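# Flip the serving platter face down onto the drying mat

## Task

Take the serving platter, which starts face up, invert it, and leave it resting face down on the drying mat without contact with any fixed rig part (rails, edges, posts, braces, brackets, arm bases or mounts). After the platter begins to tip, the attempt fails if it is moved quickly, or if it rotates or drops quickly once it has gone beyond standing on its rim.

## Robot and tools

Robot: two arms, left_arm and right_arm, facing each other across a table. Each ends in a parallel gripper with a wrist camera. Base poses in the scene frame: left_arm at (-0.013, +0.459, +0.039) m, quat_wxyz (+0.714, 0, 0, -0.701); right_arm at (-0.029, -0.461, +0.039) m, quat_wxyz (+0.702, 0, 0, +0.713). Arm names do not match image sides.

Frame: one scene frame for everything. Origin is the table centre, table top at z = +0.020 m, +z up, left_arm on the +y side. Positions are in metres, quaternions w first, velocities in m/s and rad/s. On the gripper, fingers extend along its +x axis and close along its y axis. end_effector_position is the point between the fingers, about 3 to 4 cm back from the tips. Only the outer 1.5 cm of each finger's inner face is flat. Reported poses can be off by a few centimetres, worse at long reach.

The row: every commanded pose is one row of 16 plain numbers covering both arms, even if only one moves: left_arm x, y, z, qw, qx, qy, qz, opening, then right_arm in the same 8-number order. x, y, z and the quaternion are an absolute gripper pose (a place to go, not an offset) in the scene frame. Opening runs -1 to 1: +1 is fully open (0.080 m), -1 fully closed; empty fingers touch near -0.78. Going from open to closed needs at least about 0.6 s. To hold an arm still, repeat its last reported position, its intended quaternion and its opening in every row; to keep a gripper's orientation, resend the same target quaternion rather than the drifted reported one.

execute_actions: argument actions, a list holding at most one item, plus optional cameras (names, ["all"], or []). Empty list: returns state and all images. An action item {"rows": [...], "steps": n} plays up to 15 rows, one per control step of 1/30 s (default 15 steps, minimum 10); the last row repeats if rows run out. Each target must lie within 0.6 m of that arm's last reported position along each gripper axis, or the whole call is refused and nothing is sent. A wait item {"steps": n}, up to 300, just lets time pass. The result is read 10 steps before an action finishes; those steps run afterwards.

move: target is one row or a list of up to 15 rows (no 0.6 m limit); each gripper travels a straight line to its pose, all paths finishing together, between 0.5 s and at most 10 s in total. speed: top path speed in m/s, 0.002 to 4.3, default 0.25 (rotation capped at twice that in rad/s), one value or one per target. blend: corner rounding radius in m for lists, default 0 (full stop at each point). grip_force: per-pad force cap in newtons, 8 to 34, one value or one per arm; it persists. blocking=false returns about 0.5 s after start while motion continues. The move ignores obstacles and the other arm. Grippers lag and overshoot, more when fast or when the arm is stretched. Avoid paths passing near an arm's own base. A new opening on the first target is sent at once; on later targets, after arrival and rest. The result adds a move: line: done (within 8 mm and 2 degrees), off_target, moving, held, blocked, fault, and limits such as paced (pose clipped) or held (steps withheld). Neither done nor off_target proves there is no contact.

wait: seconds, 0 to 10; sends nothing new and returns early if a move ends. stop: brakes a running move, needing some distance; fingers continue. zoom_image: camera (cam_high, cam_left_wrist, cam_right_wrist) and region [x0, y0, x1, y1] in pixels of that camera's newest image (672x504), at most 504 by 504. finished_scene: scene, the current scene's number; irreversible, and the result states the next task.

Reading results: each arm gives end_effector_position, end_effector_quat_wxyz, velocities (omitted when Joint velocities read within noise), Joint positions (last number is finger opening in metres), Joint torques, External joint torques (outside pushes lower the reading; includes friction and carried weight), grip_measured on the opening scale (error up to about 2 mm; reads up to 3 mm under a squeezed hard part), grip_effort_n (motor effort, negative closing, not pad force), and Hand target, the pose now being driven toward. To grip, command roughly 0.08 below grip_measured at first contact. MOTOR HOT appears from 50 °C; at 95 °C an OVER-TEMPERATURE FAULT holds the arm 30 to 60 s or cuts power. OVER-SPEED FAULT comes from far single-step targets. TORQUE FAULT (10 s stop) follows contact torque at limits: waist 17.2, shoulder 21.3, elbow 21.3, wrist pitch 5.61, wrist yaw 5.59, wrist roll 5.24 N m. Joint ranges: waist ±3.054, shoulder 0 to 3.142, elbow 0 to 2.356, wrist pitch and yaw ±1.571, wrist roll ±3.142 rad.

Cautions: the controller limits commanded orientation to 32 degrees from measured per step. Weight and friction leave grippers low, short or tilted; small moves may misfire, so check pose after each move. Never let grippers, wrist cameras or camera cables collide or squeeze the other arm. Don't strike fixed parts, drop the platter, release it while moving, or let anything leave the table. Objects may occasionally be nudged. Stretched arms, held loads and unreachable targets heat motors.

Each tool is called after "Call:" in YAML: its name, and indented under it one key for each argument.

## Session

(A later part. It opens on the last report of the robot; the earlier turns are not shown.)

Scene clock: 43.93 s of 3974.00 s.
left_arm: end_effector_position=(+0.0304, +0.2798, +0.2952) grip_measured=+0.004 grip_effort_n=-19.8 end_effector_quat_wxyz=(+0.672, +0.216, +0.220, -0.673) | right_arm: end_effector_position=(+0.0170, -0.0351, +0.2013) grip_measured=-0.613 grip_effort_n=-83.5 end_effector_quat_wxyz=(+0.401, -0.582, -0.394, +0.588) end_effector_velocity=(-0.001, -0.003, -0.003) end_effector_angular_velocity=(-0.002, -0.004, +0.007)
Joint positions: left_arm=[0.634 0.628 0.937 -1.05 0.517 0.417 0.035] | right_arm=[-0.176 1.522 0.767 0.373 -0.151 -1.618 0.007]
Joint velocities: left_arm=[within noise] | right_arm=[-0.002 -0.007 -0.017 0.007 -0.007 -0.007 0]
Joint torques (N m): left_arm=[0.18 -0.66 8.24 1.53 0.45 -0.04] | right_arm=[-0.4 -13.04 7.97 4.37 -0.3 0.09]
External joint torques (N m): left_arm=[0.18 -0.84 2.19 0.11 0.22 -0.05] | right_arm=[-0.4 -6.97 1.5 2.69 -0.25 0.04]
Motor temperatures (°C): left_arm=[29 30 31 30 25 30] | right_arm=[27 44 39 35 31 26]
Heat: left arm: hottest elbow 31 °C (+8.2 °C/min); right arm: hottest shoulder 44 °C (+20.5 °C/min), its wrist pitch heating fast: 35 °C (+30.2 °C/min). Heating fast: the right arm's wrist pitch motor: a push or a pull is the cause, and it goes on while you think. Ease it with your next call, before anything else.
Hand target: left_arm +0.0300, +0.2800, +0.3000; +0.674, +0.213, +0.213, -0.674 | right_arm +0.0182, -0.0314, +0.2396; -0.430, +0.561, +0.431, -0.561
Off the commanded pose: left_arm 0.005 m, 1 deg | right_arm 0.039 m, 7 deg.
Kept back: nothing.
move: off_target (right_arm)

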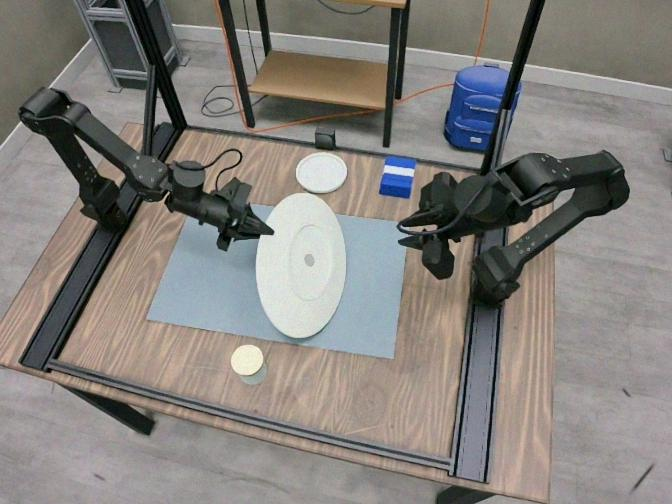

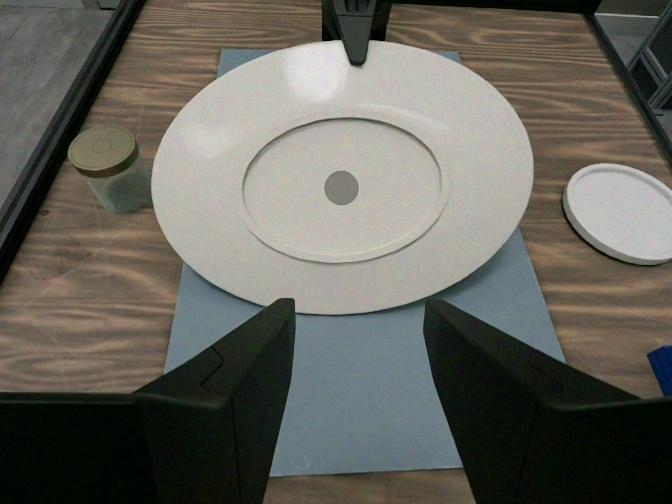

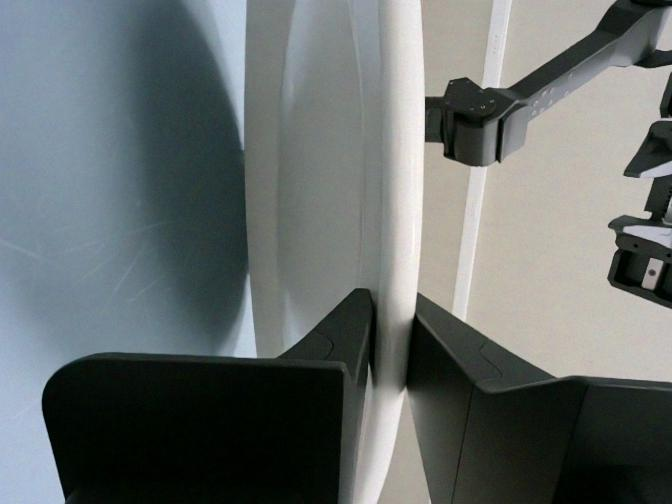

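Call:
move:
  target: [0.03, 0.28, 0.3, 0.674, 0.213, 0.213, -0.674, 0.0, 0.006, -0.058, 0.16, 0.5, -0.5, -0.5, 0.5, -0.8]
  cameras: ["all"]
  speed: 0.06

Scene clock: 47.20 s of 3974.00 s.
left_arm: end_effector_position=(+0.0304, +0.2798, +0.2952) grip_measured=+0.004 grip_effort_n=-19.8 end_effector_quat_wxyz=(+0.672, +0.216, +0.220, -0.673) | right_arm: end_effector_position=(+0.0085, -0.0650, +0.1363) grip_measured=-0.613 grip_effort_n=-83.5 end_effector_quat_wxyz=(+0.482, -0.521, -0.474, +0.520) end_effector_velocity=(-0.002, -0.002, -0.007) end_effector_angular_velocity=(-0.017, -0.019, +0.012)
Joint positions: left_arm=[0.634 0.628 0.937 -1.05 0.517 0.417 0.035] | right_arm=[-0.162 1.881 0.394 1.401 -0.137 -1.575 0.007]
Joint velocities: left_arm=[within noise] | right_arm=[0.002 0.017 -0.007 0.007 -0.007 -0.022 0]
Joint torques (N m): left_arm=[0.17 -0.67 8.24 1.53 0.45 -0.04] | right_arm=[0.4 -9.52 5.02 4.03 -0.03 0.2]
External joint torques (N m): left_arm=[0.15 -0.93 2.22 0.09 0.23 -0.05] | right_arm=[0.38 -3.62 1.5 2.32 -0.01 0.15]
Motor temperatures (°C): left_arm=[29 30 31 30 25 30] | right_arm=[27 45 39 40 31 26]
Heat: left arm: hottest elbow 31 °C (+7.6 °C/min); right arm: hottest shoulder 45 °C (+20.3 °C/min), its wrist pitch heating fast: 40 °C (+58.9 °C/min). Heating fast: the right arm's wrist pitch motor: a push or a pull is the cause, and it goes on while you think. Ease it with your next call, before anything else.
Hand target: left_arm +0.0300, +0.2800, +0.3000; +0.674, +0.213, +0.213, -0.674 | right_arm +0.0059, -0.0589, +0.1598; +0.500, -0.500, -0.500, +0.500
Off the commanded pose: left_arm 0.005 m, 1 deg | right_arm 0.025 m, 5 deg.
Kept back: nothing.
move: off_target (right_arm)

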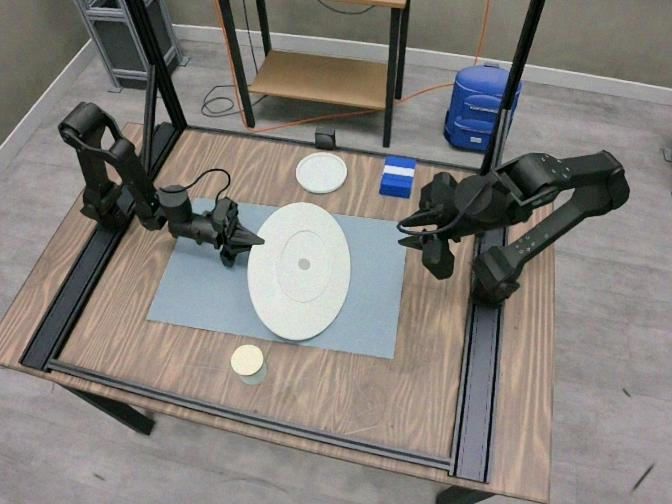

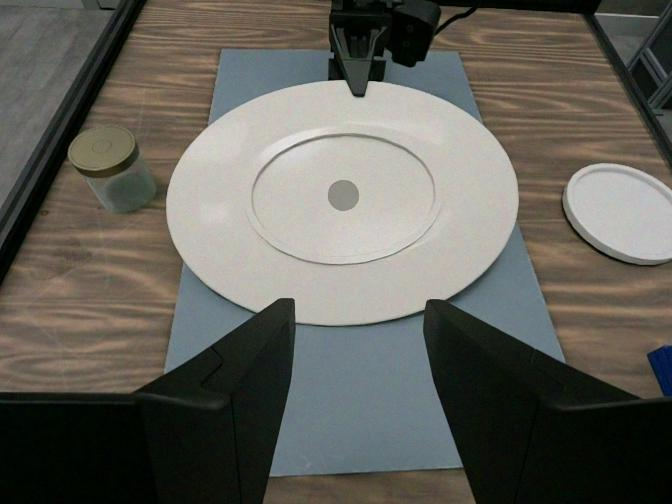

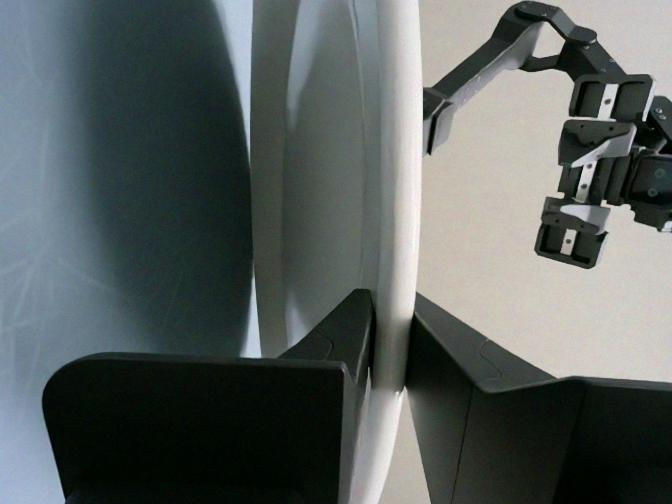

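Call:
move:
  target: [0.03, 0.28, 0.3, 0.674, 0.213, 0.213, -0.674, 0.0, -0.004, -0.064, 0.13, 0.5, -0.5, -0.5, 0.5, -0.8]
  cameras: ["all"]
  speed: 0.05

Scene clock: 48.57 s of 3974.00 s.
left_arm: end_effector_position=(+0.0304, +0.2798, +0.2952) grip_measured=+0.004 grip_effort_n=-19.8 end_effector_quat_wxyz=(+0.672, +0.216, +0.220, -0.673) | right_arm: end_effector_position=(+0.0010, -0.0687, +0.1213) grip_measured=-0.613 grip_effort_n=-83.5 end_effector_quat_wxyz=(+0.487, -0.521, -0.477, +0.514)
Joint positions: left_arm=[0.634 0.628 0.937 -1.05 0.517 0.417 0.035] | right_arm=[-0.129 1.987 0.373 1.544 -0.097 -1.575 0.007]
Joint torques (N m): left_arm=[0.17 -0.66 8.24 1.53 0.45 -0.04] | right_arm=[0.86 -7.49 3.46 2.6 -0.23 0.08]
External joint torques (N m): left_arm=[0.16 -0.89 2.2 0.09 0.22 -0.05] | right_arm=[0.84 -1.53 0.64 0.9 -0.22 0.03]
Heat: left arm: hottest elbow 31 °C (+7.4 °C/min); right arm: hottest shoulder 45 °C (+19.8 °C/min), its wrist pitch heating fast: 41 °C (+62.2 °C/min). Heating fast: the right arm's wrist pitch motor: a push or a pull is the cause, and it goes on while you think. Ease it with your next call, before anything else.
Hand target: left_arm +0.0300, +0.2800, +0.3000; +0.674, +0.213, +0.213, -0.674 | right_arm -0.0040, -0.0641, +0.1303; +0.491, -0.508, -0.491, +0.509
Off the commanded pose: left_arm 0.005 m, 1 deg | right_arm 0.011 m, 4 deg.
joint sent to its limit (right arm) — joint 4 (wrist pitch), upper limit.
Kept back: nothing.
move: off_target (right_arm)

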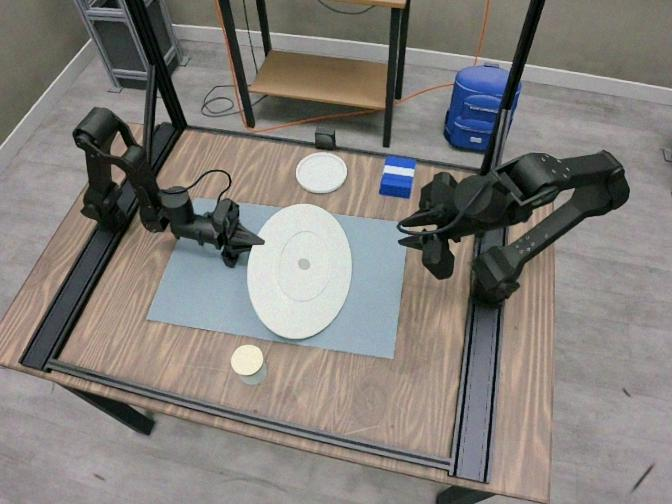

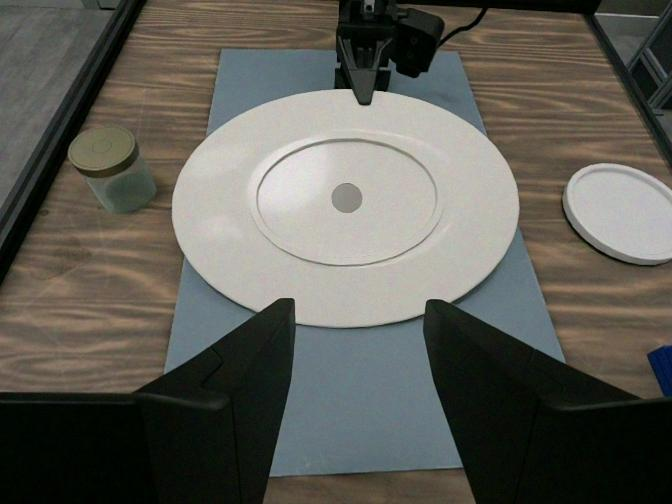

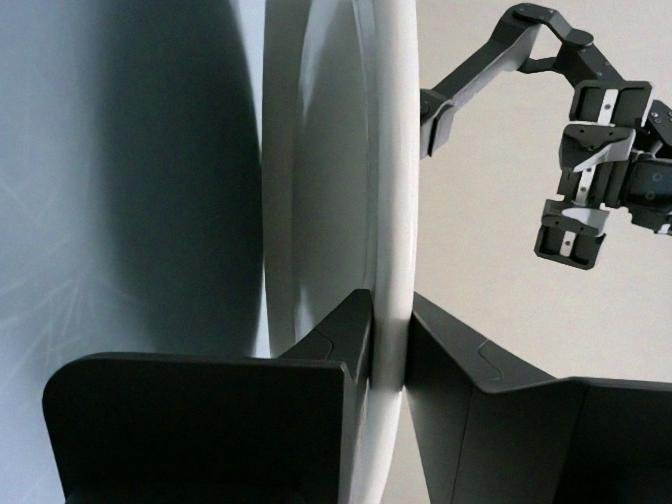

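Call:
move:
  target: [0.03, 0.28, 0.3, 0.674, 0.213, 0.213, -0.674, 0.0, -0.004, -0.079, 0.108, 0.445, -0.5495, -0.445, 0.5495, -0.75]
  cameras: ["cam_right_wrist"]
  speed: 0.04
  grip_force: 10

Call:
move:
  target: [0.03, 0.28, 0.3, 0.674, 0.213, 0.213, -0.674, 0.0, -0.004, -0.084, 0.091, 0.38, -0.5964, -0.38, 0.5964, -0.72]
  cameras: ["all"]
  speed: 0.04
  grip_force: 9

Scene clock: 51.60 s of 3974.00 s.
left_arm: end_effector_position=(+0.0304, +0.2798, +0.2952) grip_measured=+0.004 grip_effort_n=-19.8 end_effector_quat_wxyz=(+0.672, +0.216, +0.220, -0.673) | right_arm: end_effector_position=(-0.0026, -0.0748, +0.1078) grip_measured=-0.557 grip_effort_n=-36.0 end_effector_quat_wxyz=(+0.448, -0.550, -0.445, +0.546)
Joint positions: left_arm=[0.634 0.628 0.937 -1.05 0.517 0.417 0.035] | right_arm=[-0.121 1.884 0.364 1.315 -0.096 -1.592 0.01]
Joint torques (N m): left_arm=[0.17 -0.67 8.24 1.53 0.46 -0.04] | right_arm=[0.15 -8.55 1.08 1.26 -0.22 0.03]
External joint torques (N m): left_arm=[0.17 -0.89 2.19 0.09 0.23 -0.04] | right_arm=[0.13 -2.79 -2.29 -0.46 -0.19 -0.02]
Heat: left arm: hottest elbow 31 °C (+7.0 °C/min); right arm: hottest shoulder 44 °C (+17.4 °C/min), its wrist pitch heating fast: 41 °C (+56.9 °C/min). Heating fast: the right arm's wrist pitch motor: a push or a pull is the cause, and it goes on while you think. Ease it with your next call, before anything else.
Hand target: left_arm +0.0300, +0.2800, +0.3000; +0.674, +0.213, +0.213, -0.674 | right_arm -0.0039, -0.0789, +0.1080; -0.445, +0.550, +0.445, -0.549
Off the commanded pose: left_arm 0.005 m, 1 deg | right_arm 0.004 m, 1 deg.
Kept back: nothing.
grip_force (N): 10, 10
move: done
Images, in order (width x height): cam_right_wrist 672x504.

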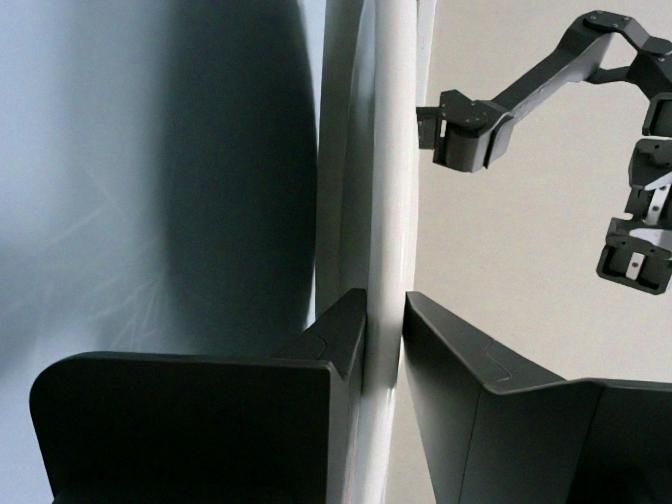

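Scene clock: 54.67 s of 3974.00 s.
left_arm: end_effector_position=(+0.0304, +0.2798, +0.2952) grip_measured=+0.004 grip_effort_n=-19.8 end_effector_quat_wxyz=(+0.672, +0.216, +0.220, -0.673) | right_arm: end_effector_position=(-0.0034, -0.0819, +0.0930) grip_measured=-0.426 grip_effort_n=-34.2 end_effector_quat_wxyz=(+0.384, -0.594, -0.383, +0.594)
Joint positions: left_arm=[0.634 0.628 0.937 -1.05 0.517 0.417 0.035] | right_arm=[-0.121 1.72 0.414 0.881 -0.096 -1.613 0.016]
Joint torques (N m): left_arm=[0.17 -0.67 8.24 1.53 0.45 -0.04] | right_arm=[0.08 -7.14 2.95 0.61 0.08 -0.05]
External joint torques (N m): left_arm=[0.17 -0.89 2.19 0.09 0.22 -0.04] | right_arm=[0.1 -1.59 -1.4 -1.05 0.12 -0.1]
Heat: left arm: hottest elbow 32 °C (+7.7 °C/min); right arm: hottest shoulder 43 °C (+15.4 °C/min), its wrist pitch heating fast: 40 °C (+30.9 °C/min). Heating fast: the right arm's wrist pitch motor: a push or a pull is the cause, and it goes on while you think. Ease it with your next call, before anything else.
Hand target: left_arm +0.0300, +0.2800, +0.3000; +0.674, +0.213, +0.213, -0.674 | right_arm -0.0039, -0.0839, +0.0911; -0.380, +0.596, +0.380, -0.596
Off the commanded pose: left_arm 0.005 m, 1 deg | right_arm 0.003 m, 1 deg.
Kept back: nothing.
grip_force (N): 9, 9
move: done

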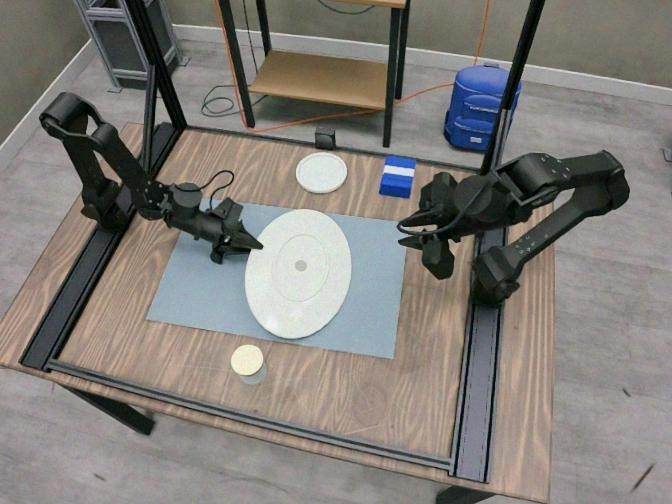

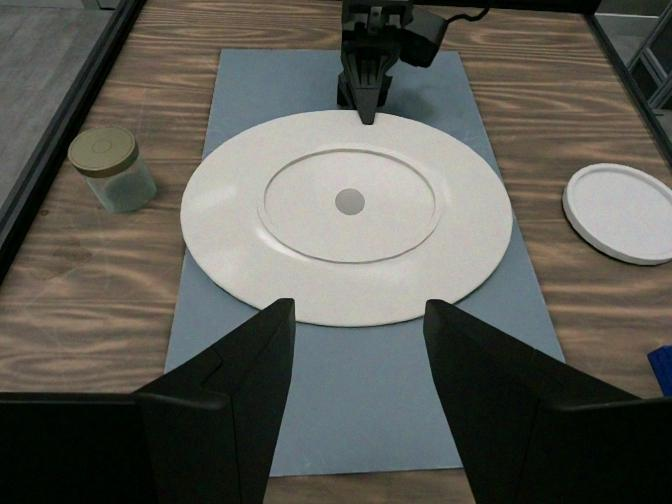

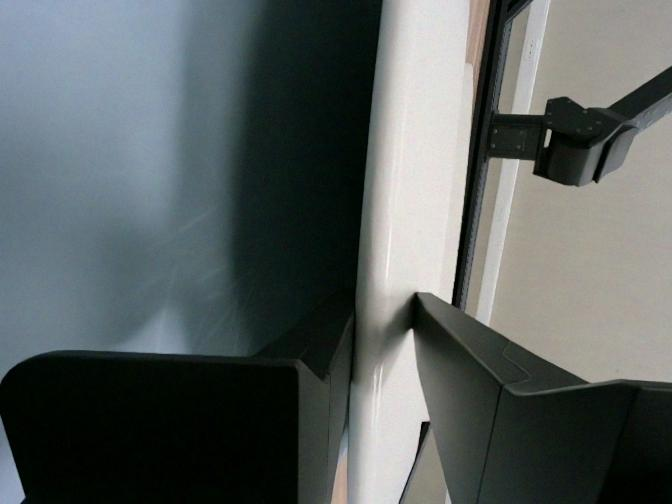

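Same pattern; continue.

Call:
move:
  target: [0.03, 0.28, 0.3, 0.674, 0.213, 0.213, -0.674, 0.0, -0.004, -0.081, 0.073, 0.31, -0.6356, -0.31, 0.6356, -0.6]
  cameras: ["cam_right_wrist"]
  speed: 0.035
  grip_force: 8

Call:
move:
  target: [0.03, 0.28, 0.3, 0.674, 0.213, 0.213, -0.674, 0.0, -0.004, -0.081, 0.067, 0.24, -0.665, -0.24, 0.665, -0.55]
  cameras: ["all"]
  speed: 0.035

Scene clock: 58.50 s of 3974.00 s.
left_arm: end_effector_position=(+0.0304, +0.2798, +0.2952) grip_measured=+0.004 grip_effort_n=-19.8 end_effector_quat_wxyz=(+0.672, +0.216, +0.220, -0.673) | right_arm: end_effector_position=(-0.0040, -0.0823, +0.0749) grip_measured=-0.313 grip_effort_n=-32.3 end_effector_quat_wxyz=(+0.313, -0.632, -0.313, +0.636)
Joint positions: left_arm=[0.634 0.628 0.937 -1.05 0.517 0.417 0.035] | right_arm=[-0.115 1.682 0.545 0.481 -0.084 -1.628 0.021]
Joint torques (N m): left_arm=[0.18 -0.67 8.24 1.53 0.46 -0.05] | right_arm=[0.21 -5.89 4.86 0.8 0.27 -0.02]
External joint torques (N m): left_arm=[0.18 -0.86 2.2 0.1 0.23 -0.05] | right_arm=[0.2 0.01 -0.19 -0.75 0.34 -0.06]
Heat: left arm: hottest elbow 32 °C (+7.2 °C/min); right arm: hottest shoulder 42 °C (+13.3 °C/min).
Hand target: left_arm +0.0300, +0.2800, +0.3000; +0.674, +0.213, +0.213, -0.674 | right_arm -0.0040, -0.0810, +0.0730; -0.310, +0.636, +0.310, -0.636
Off the commanded pose: left_arm 0.005 m, 1 deg | right_arm 0.002 m, 1 deg.
Kept back: nothing.
grip_force (N): 8, 8
move: done
Images, in order (width x height): cam_right_wrist 672x504.

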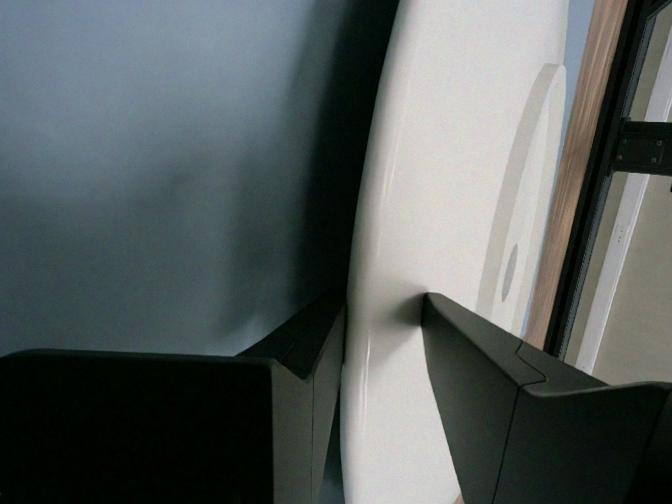

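Scene clock: 61.80 s of 3974.00 s.
left_arm: end_effector_position=(+0.0304, +0.2798, +0.2952) grip_measured=+0.004 grip_effort_n=-19.8 end_effector_quat_wxyz=(+0.672, +0.216, +0.220, -0.673) | right_arm: end_effector_position=(-0.0050, -0.0897, +0.0612) grip_measured=-0.546 grip_effort_n=-20.2 end_effector_quat_wxyz=(+0.234, -0.665, -0.232, +0.671)
Joint positions: left_arm=[0.634 0.628 0.937 -1.05 0.517 0.417 0.035] | right_arm=[-0.106 1.694 0.702 0.09 -0.063 -1.636 0.01]
Joint torques (N m): left_arm=[0.17 -0.65 8.24 1.53 0.45 -0.04] | right_arm=[0.07 -6.63 6.69 1.45 0.18 -0.09]
External joint torques (N m): left_arm=[0.16 -0.89 2.19 0.08 0.23 -0.05] | right_arm=[0.05 -0.36 1.37 0.16 0.26 -0.12]
Heat: left arm: hottest elbow 32 °C (+6.0 °C/min); right arm: hottest shoulder 42 °C (+13.0 °C/min).
Hand target: left_arm +0.0300, +0.2800, +0.3000; +0.674, +0.213, +0.213, -0.674 | right_arm -0.0040, -0.0813, +0.0671; -0.240, +0.665, +0.240, -0.665
Off the commanded pose: left_arm 0.005 m, 1 deg | right_arm 0.010 m, 1 deg.
Kept back: nothing.
grip_force (N): 8, 8
move: off_target (right_arm)

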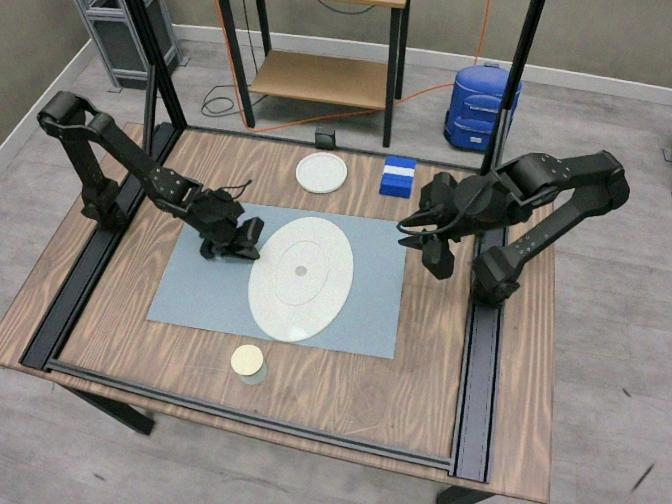

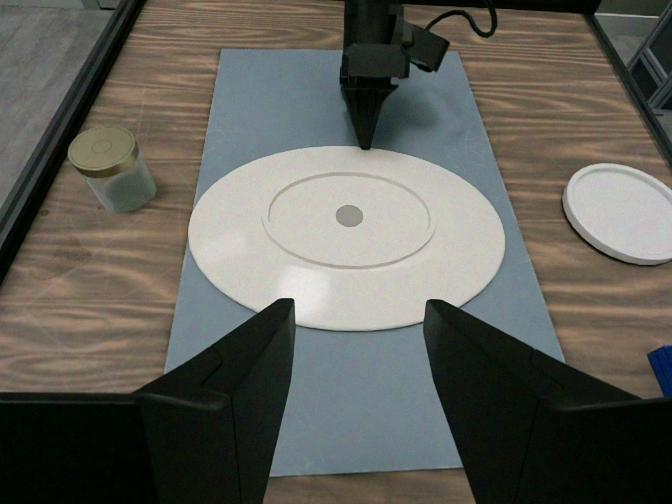

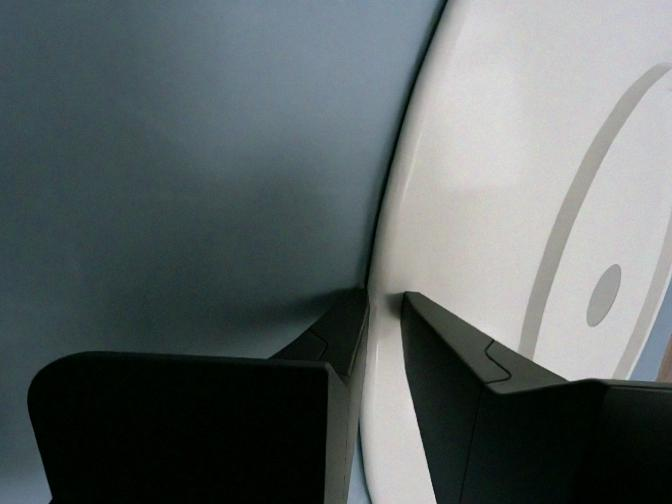

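Call:
move:
  target:
    - [0.03, 0.28, 0.3, 0.674, 0.213, 0.213, -0.674, 0.0, -0.005, -0.093, 0.067, 0.234, -0.665, -0.232, 0.671, -0.2]
    - [0.03, 0.28, 0.3, 0.674, 0.213, 0.213, -0.674, 0.0, -0.005, -0.118, 0.1, 0.234, -0.665, -0.232, 0.671, -0.2]
    - [0.03, 0.28, 0.3, 0.674, 0.213, 0.213, -0.674, 0.0, -0.005, -0.2, 0.22, 0.234, -0.665, -0.232, 0.671, -0.2]
  cameras: ["all"]
  speed: [0.04,0.05,0.2]

Call:
zoom_image:
  camera: "cam_high"
  region: [230, 200, 370, 360]

Call:
zoom_image:
  camera: "cam_left_wrist"
  region: [150, 130, 400, 340]

Call:
zoom_image:
  camera: "cam_right_wrist"
  region: [250, 200, 500, 400]

Scene clock: 65.87 s of 3974.00 s.
left_arm: end_effector_position=(+0.0304, +0.2798, +0.2952) grip_measured=+0.004 grip_effort_n=-19.8 end_effector_quat_wxyz=(+0.672, +0.216, +0.220, -0.673) | right_arm: end_effector_position=(-0.0050, -0.2012, +0.2147) grip_measured=-0.203 grip_effort_n=15.1 end_effector_quat_wxyz=(+0.231, -0.667, -0.226, +0.671)
Joint positions: left_arm=[0.634 0.628 0.937 -1.05 0.517 0.417 0.035] | right_arm=[-0.161 0.999 0.85 -0.77 -0.092 -1.678 0.026]
Joint torques (N m): left_arm=[0.18 -0.67 8.24 1.53 0.45 -0.04] | right_arm=[-0.39 -3.34 6.95 0.89 -0.32 -0.08]
External joint torques (N m): left_arm=[0.19 -0.9 2.27 0.11 0.22 -0.05] | right_arm=[-0.4 -0.88 0.33 -0.35 -0.23 -0.11]
Heat: left arm: hottest elbow 32 °C (+6.0 °C/min); right arm: hottest shoulder 41 °C (+12.0 °C/min).
Hand target: left_arm +0.0300, +0.2800, +0.3000; +0.674, +0.213, +0.213, -0.674 | right_arm -0.0050, -0.2000, +0.2200; -0.234, +0.665, +0.232, -0.671
Off the commanded pose: left_arm 0.005 m, 1 deg | right_arm 0.005 m, 1 deg.
Kept back: nothing.
grip_force (N): 8, 8
move: done

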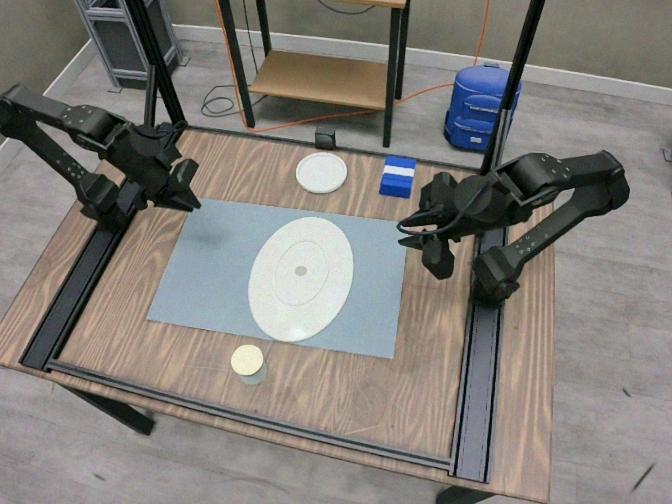

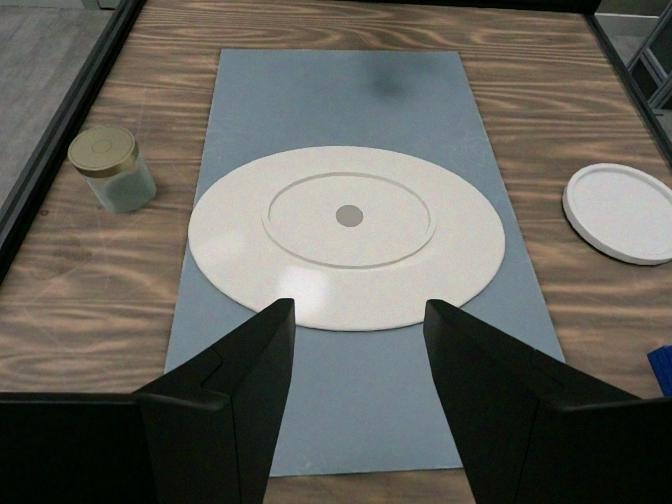

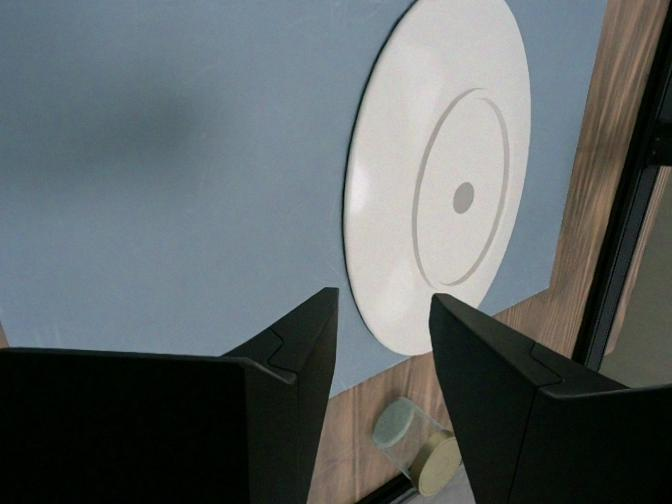

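Scaled by 3.150 from the camera's 672x504 image, which has a finer 960x720 frame.

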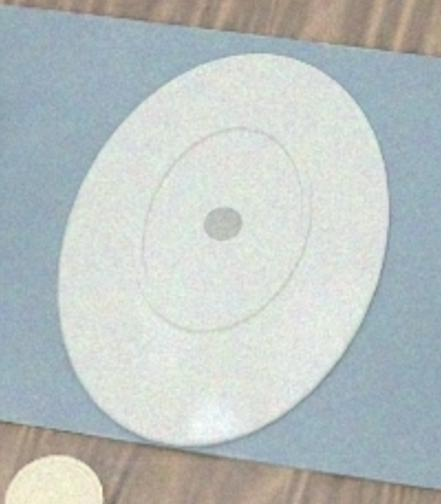

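Scaled by 2.016 from the camera's 672x504 image, which has a finer 960x720 frame.

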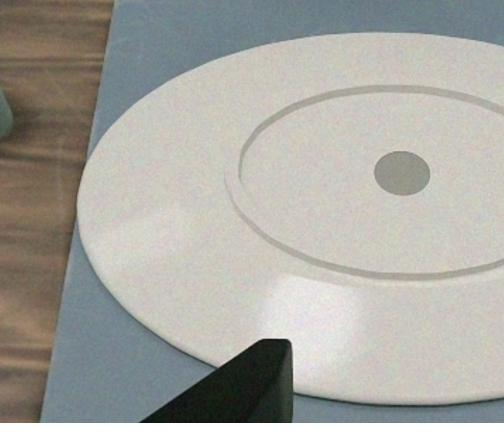

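Scaled by 2.016 from the camera's 672x504 image, which has a finer 960x720 frame.

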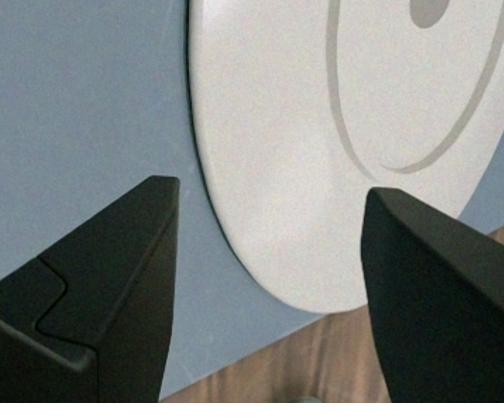

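Call:
move:
  target:
    - [0.2, 0.09, 0.16, 0.579, 0.4056, 0.4056, -0.579, -0.76, -0.005, -0.2, 0.22, 0.234, -0.665, -0.232, 0.671, -0.2]
    - [0.2, 0.07, 0.075, 0.579, 0.4056, 0.4056, -0.579, -0.76, -0.005, -0.2, 0.22, 0.234, -0.665, -0.232, 0.671, -0.2]
  cameras: ["all"]
  speed: [0.25,0.1]

Scene clock: 72.10 s of 3974.00 s.
left_arm: end_effector_position=(+0.2016, +0.0684, +0.0828) grip_measured=-0.756 grip_effort_n=-19.8 end_effector_quat_wxyz=(+0.584, +0.403, +0.399, -0.581) | right_arm: end_effector_position=(-0.0050, -0.2013, +0.2147) grip_measured=-0.203 grip_effort_n=15.1 end_effector_quat_wxyz=(+0.231, -0.667, -0.226, +0.671)
Joint positions: left_arm=[0.546 2.048 1.445 -0.652 0.187 0.537 0.001] | right_arm=[-0.161 0.999 0.85 -0.77 -0.092 -1.678 0.026]
Joint torques (N m): left_arm=[-0.17 -6.86 6.16 0.82 0 -0.06] | right_arm=[-0.51 -3.46 6.82 0.93 -0.25 -0.07]
External joint torques (N m): left_arm=[-0.1 2.55 0.3 -0.02 -0.14 -0.06] | right_arm=[-0.53 -0.99 0.17 -0.32 -0.16 -0.1]
Motor temperatures (°C): left_arm=[29 30 33 30 25 30] | right_arm=[27 39 35 36 30 26]
Heat: left arm: hottest elbow 33 °C (+5.1 °C/min); right arm: hottest shoulder 39 °C (+9.1 °C/min).
Hand target: left_arm +0.2000, +0.0702, +0.0751; +0.579, +0.406, +0.406, -0.579 | right_arm -0.0050, -0.2000, +0.2200; -0.234, +0.665, +0.232, -0.671
Off the commanded pose: left_arm 0.008 m, 1 deg | right_arm 0.005 m, 1 deg.
Kept back: nothing.
grip_force (N): 8, 8
move: done

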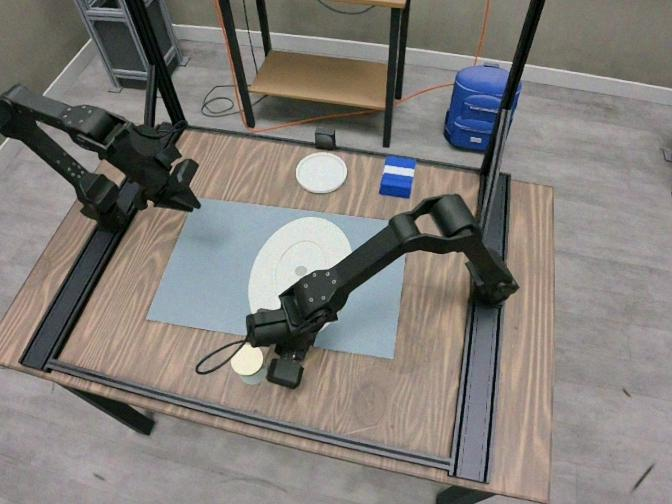

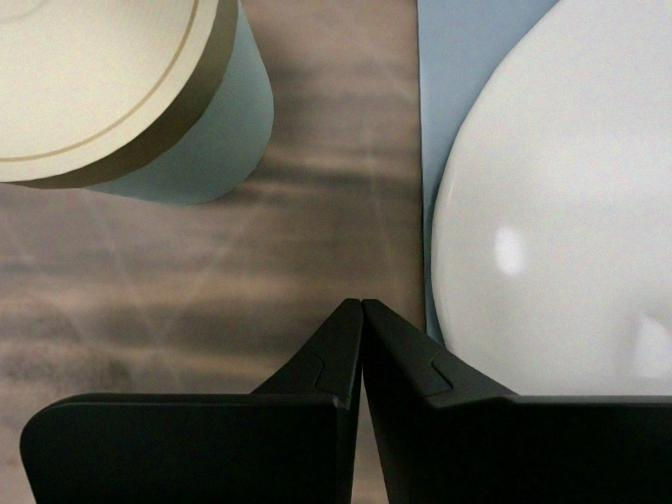

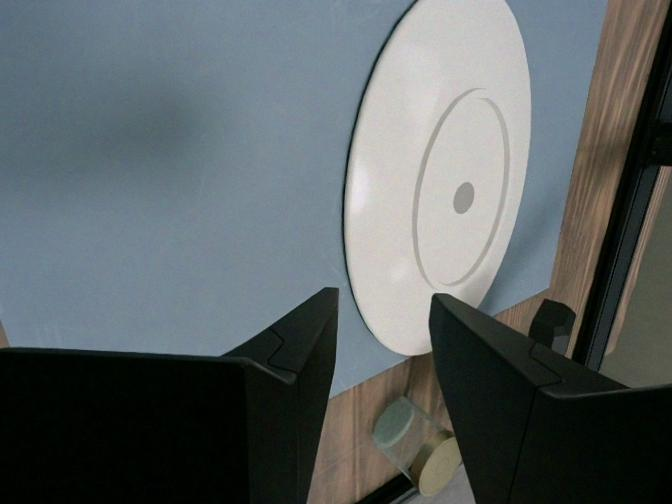

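Call:
zoom_image:
  camera: "cam_left_wrist"
  region: [380, 100, 560, 360]

Call:
move:
  target:
    - [0.2, 0.09, 0.16, 0.579, 0.4056, 0.4056, -0.579, -0.76, -0.005, -0.2, 0.22, 0.234, -0.665, -0.232, 0.671, -0.2]
    - [0.05, 0.26, 0.3, 0.674, 0.213, 0.213, -0.674, -0.76, -0.005, -0.2, 0.22, 0.234, -0.665, -0.232, 0.671, -0.2]
  cameras: ["all"]
  speed: [0.15,0.25]

Scaled by 1.938 from the camera's 672x504 image, which has a finer 960x720 frame.

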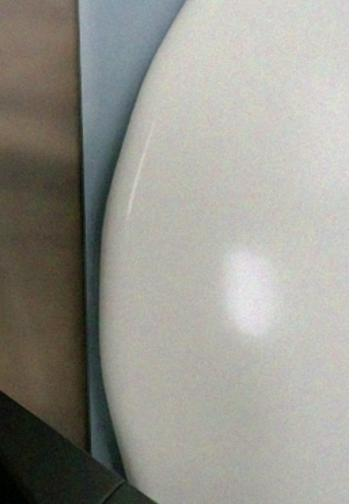

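Scene clock: 75.50 s of 3974.00 s.
left_arm: end_effector_position=(+0.0507, +0.2593, +0.3017) grip_measured=-0.756 grip_effort_n=-19.8 end_effector_quat_wxyz=(+0.675, +0.214, +0.211, -0.673) | right_arm: end_effector_position=(-0.0050, -0.2013, +0.2147) grip_measured=-0.203 grip_effort_n=15.1 end_effector_quat_wxyz=(+0.231, -0.667, -0.226, +0.671)
Joint positions: left_arm=[0.671 0.731 0.963 -0.966 0.545 0.445 0.001] | right_arm=[-0.161 0.999 0.85 -0.77 -0.092 -1.678 0.026]
Joint torques (N m): left_arm=[0.22 -1.16 6.66 1.29 0.47 0.01] | right_arm=[-0.46 -3.37 7.02 0.85 -0.26 -0.12]
External joint torques (N m): left_arm=[0.22 -0.7 0.49 -0.13 0.23 0.01] | right_arm=[-0.46 -0.91 0.32 -0.42 -0.17 -0.16]
Heat: left arm: hottest elbow 33 °C (+5.0 °C/min); right arm: hottest shoulder 38 °C (+7.1 °C/min).
Hand target: left_arm +0.0500, +0.2600, +0.3000; +0.674, +0.213, +0.213, -0.674 | right_arm -0.0050, -0.2000, +0.2200; -0.234, +0.665, +0.232, -0.671
Off the commanded pose: left_arm 0.002 m, 0 deg | right_arm 0.005 m, 1 deg.
Kept back: nothing.
grip_force (N): 8, 8
move: done

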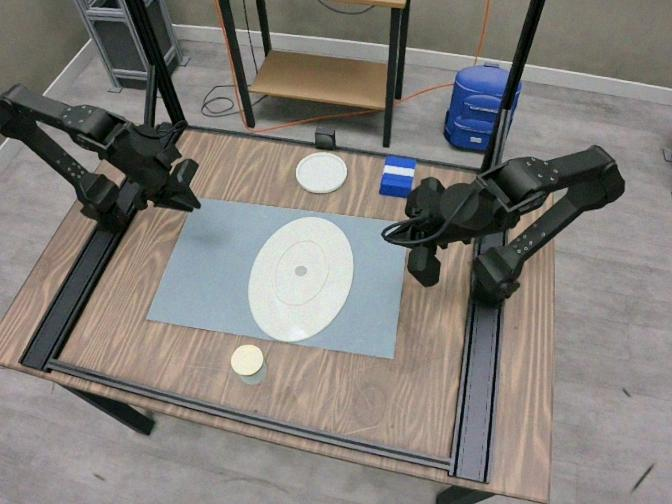

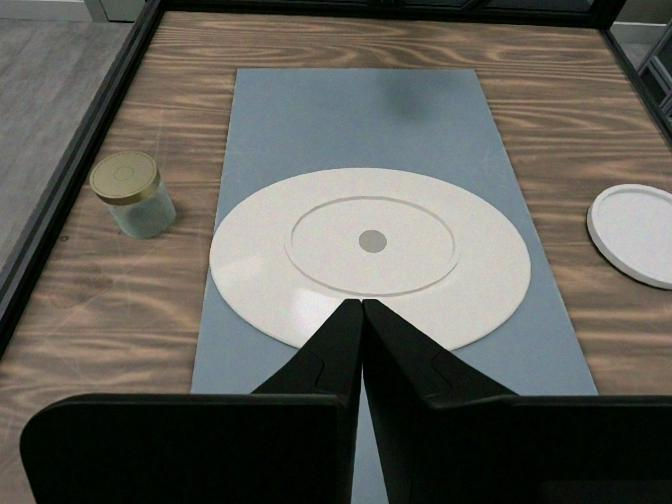

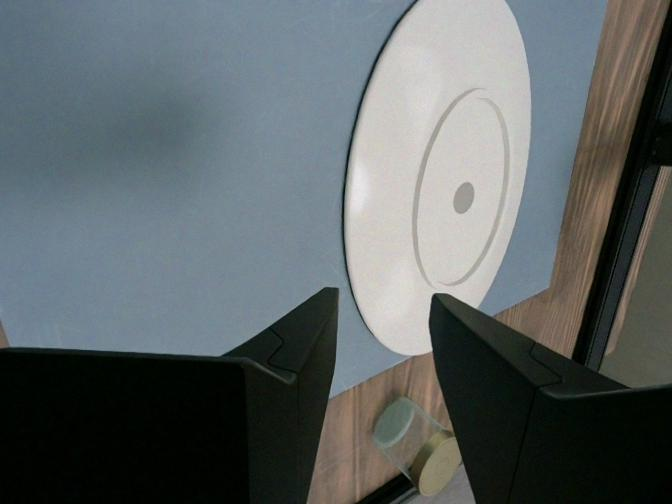

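The platter is face down, flat and fully on the mat.

Call:
finished_scene:
  scene: 2

The scene is finished: the task was done.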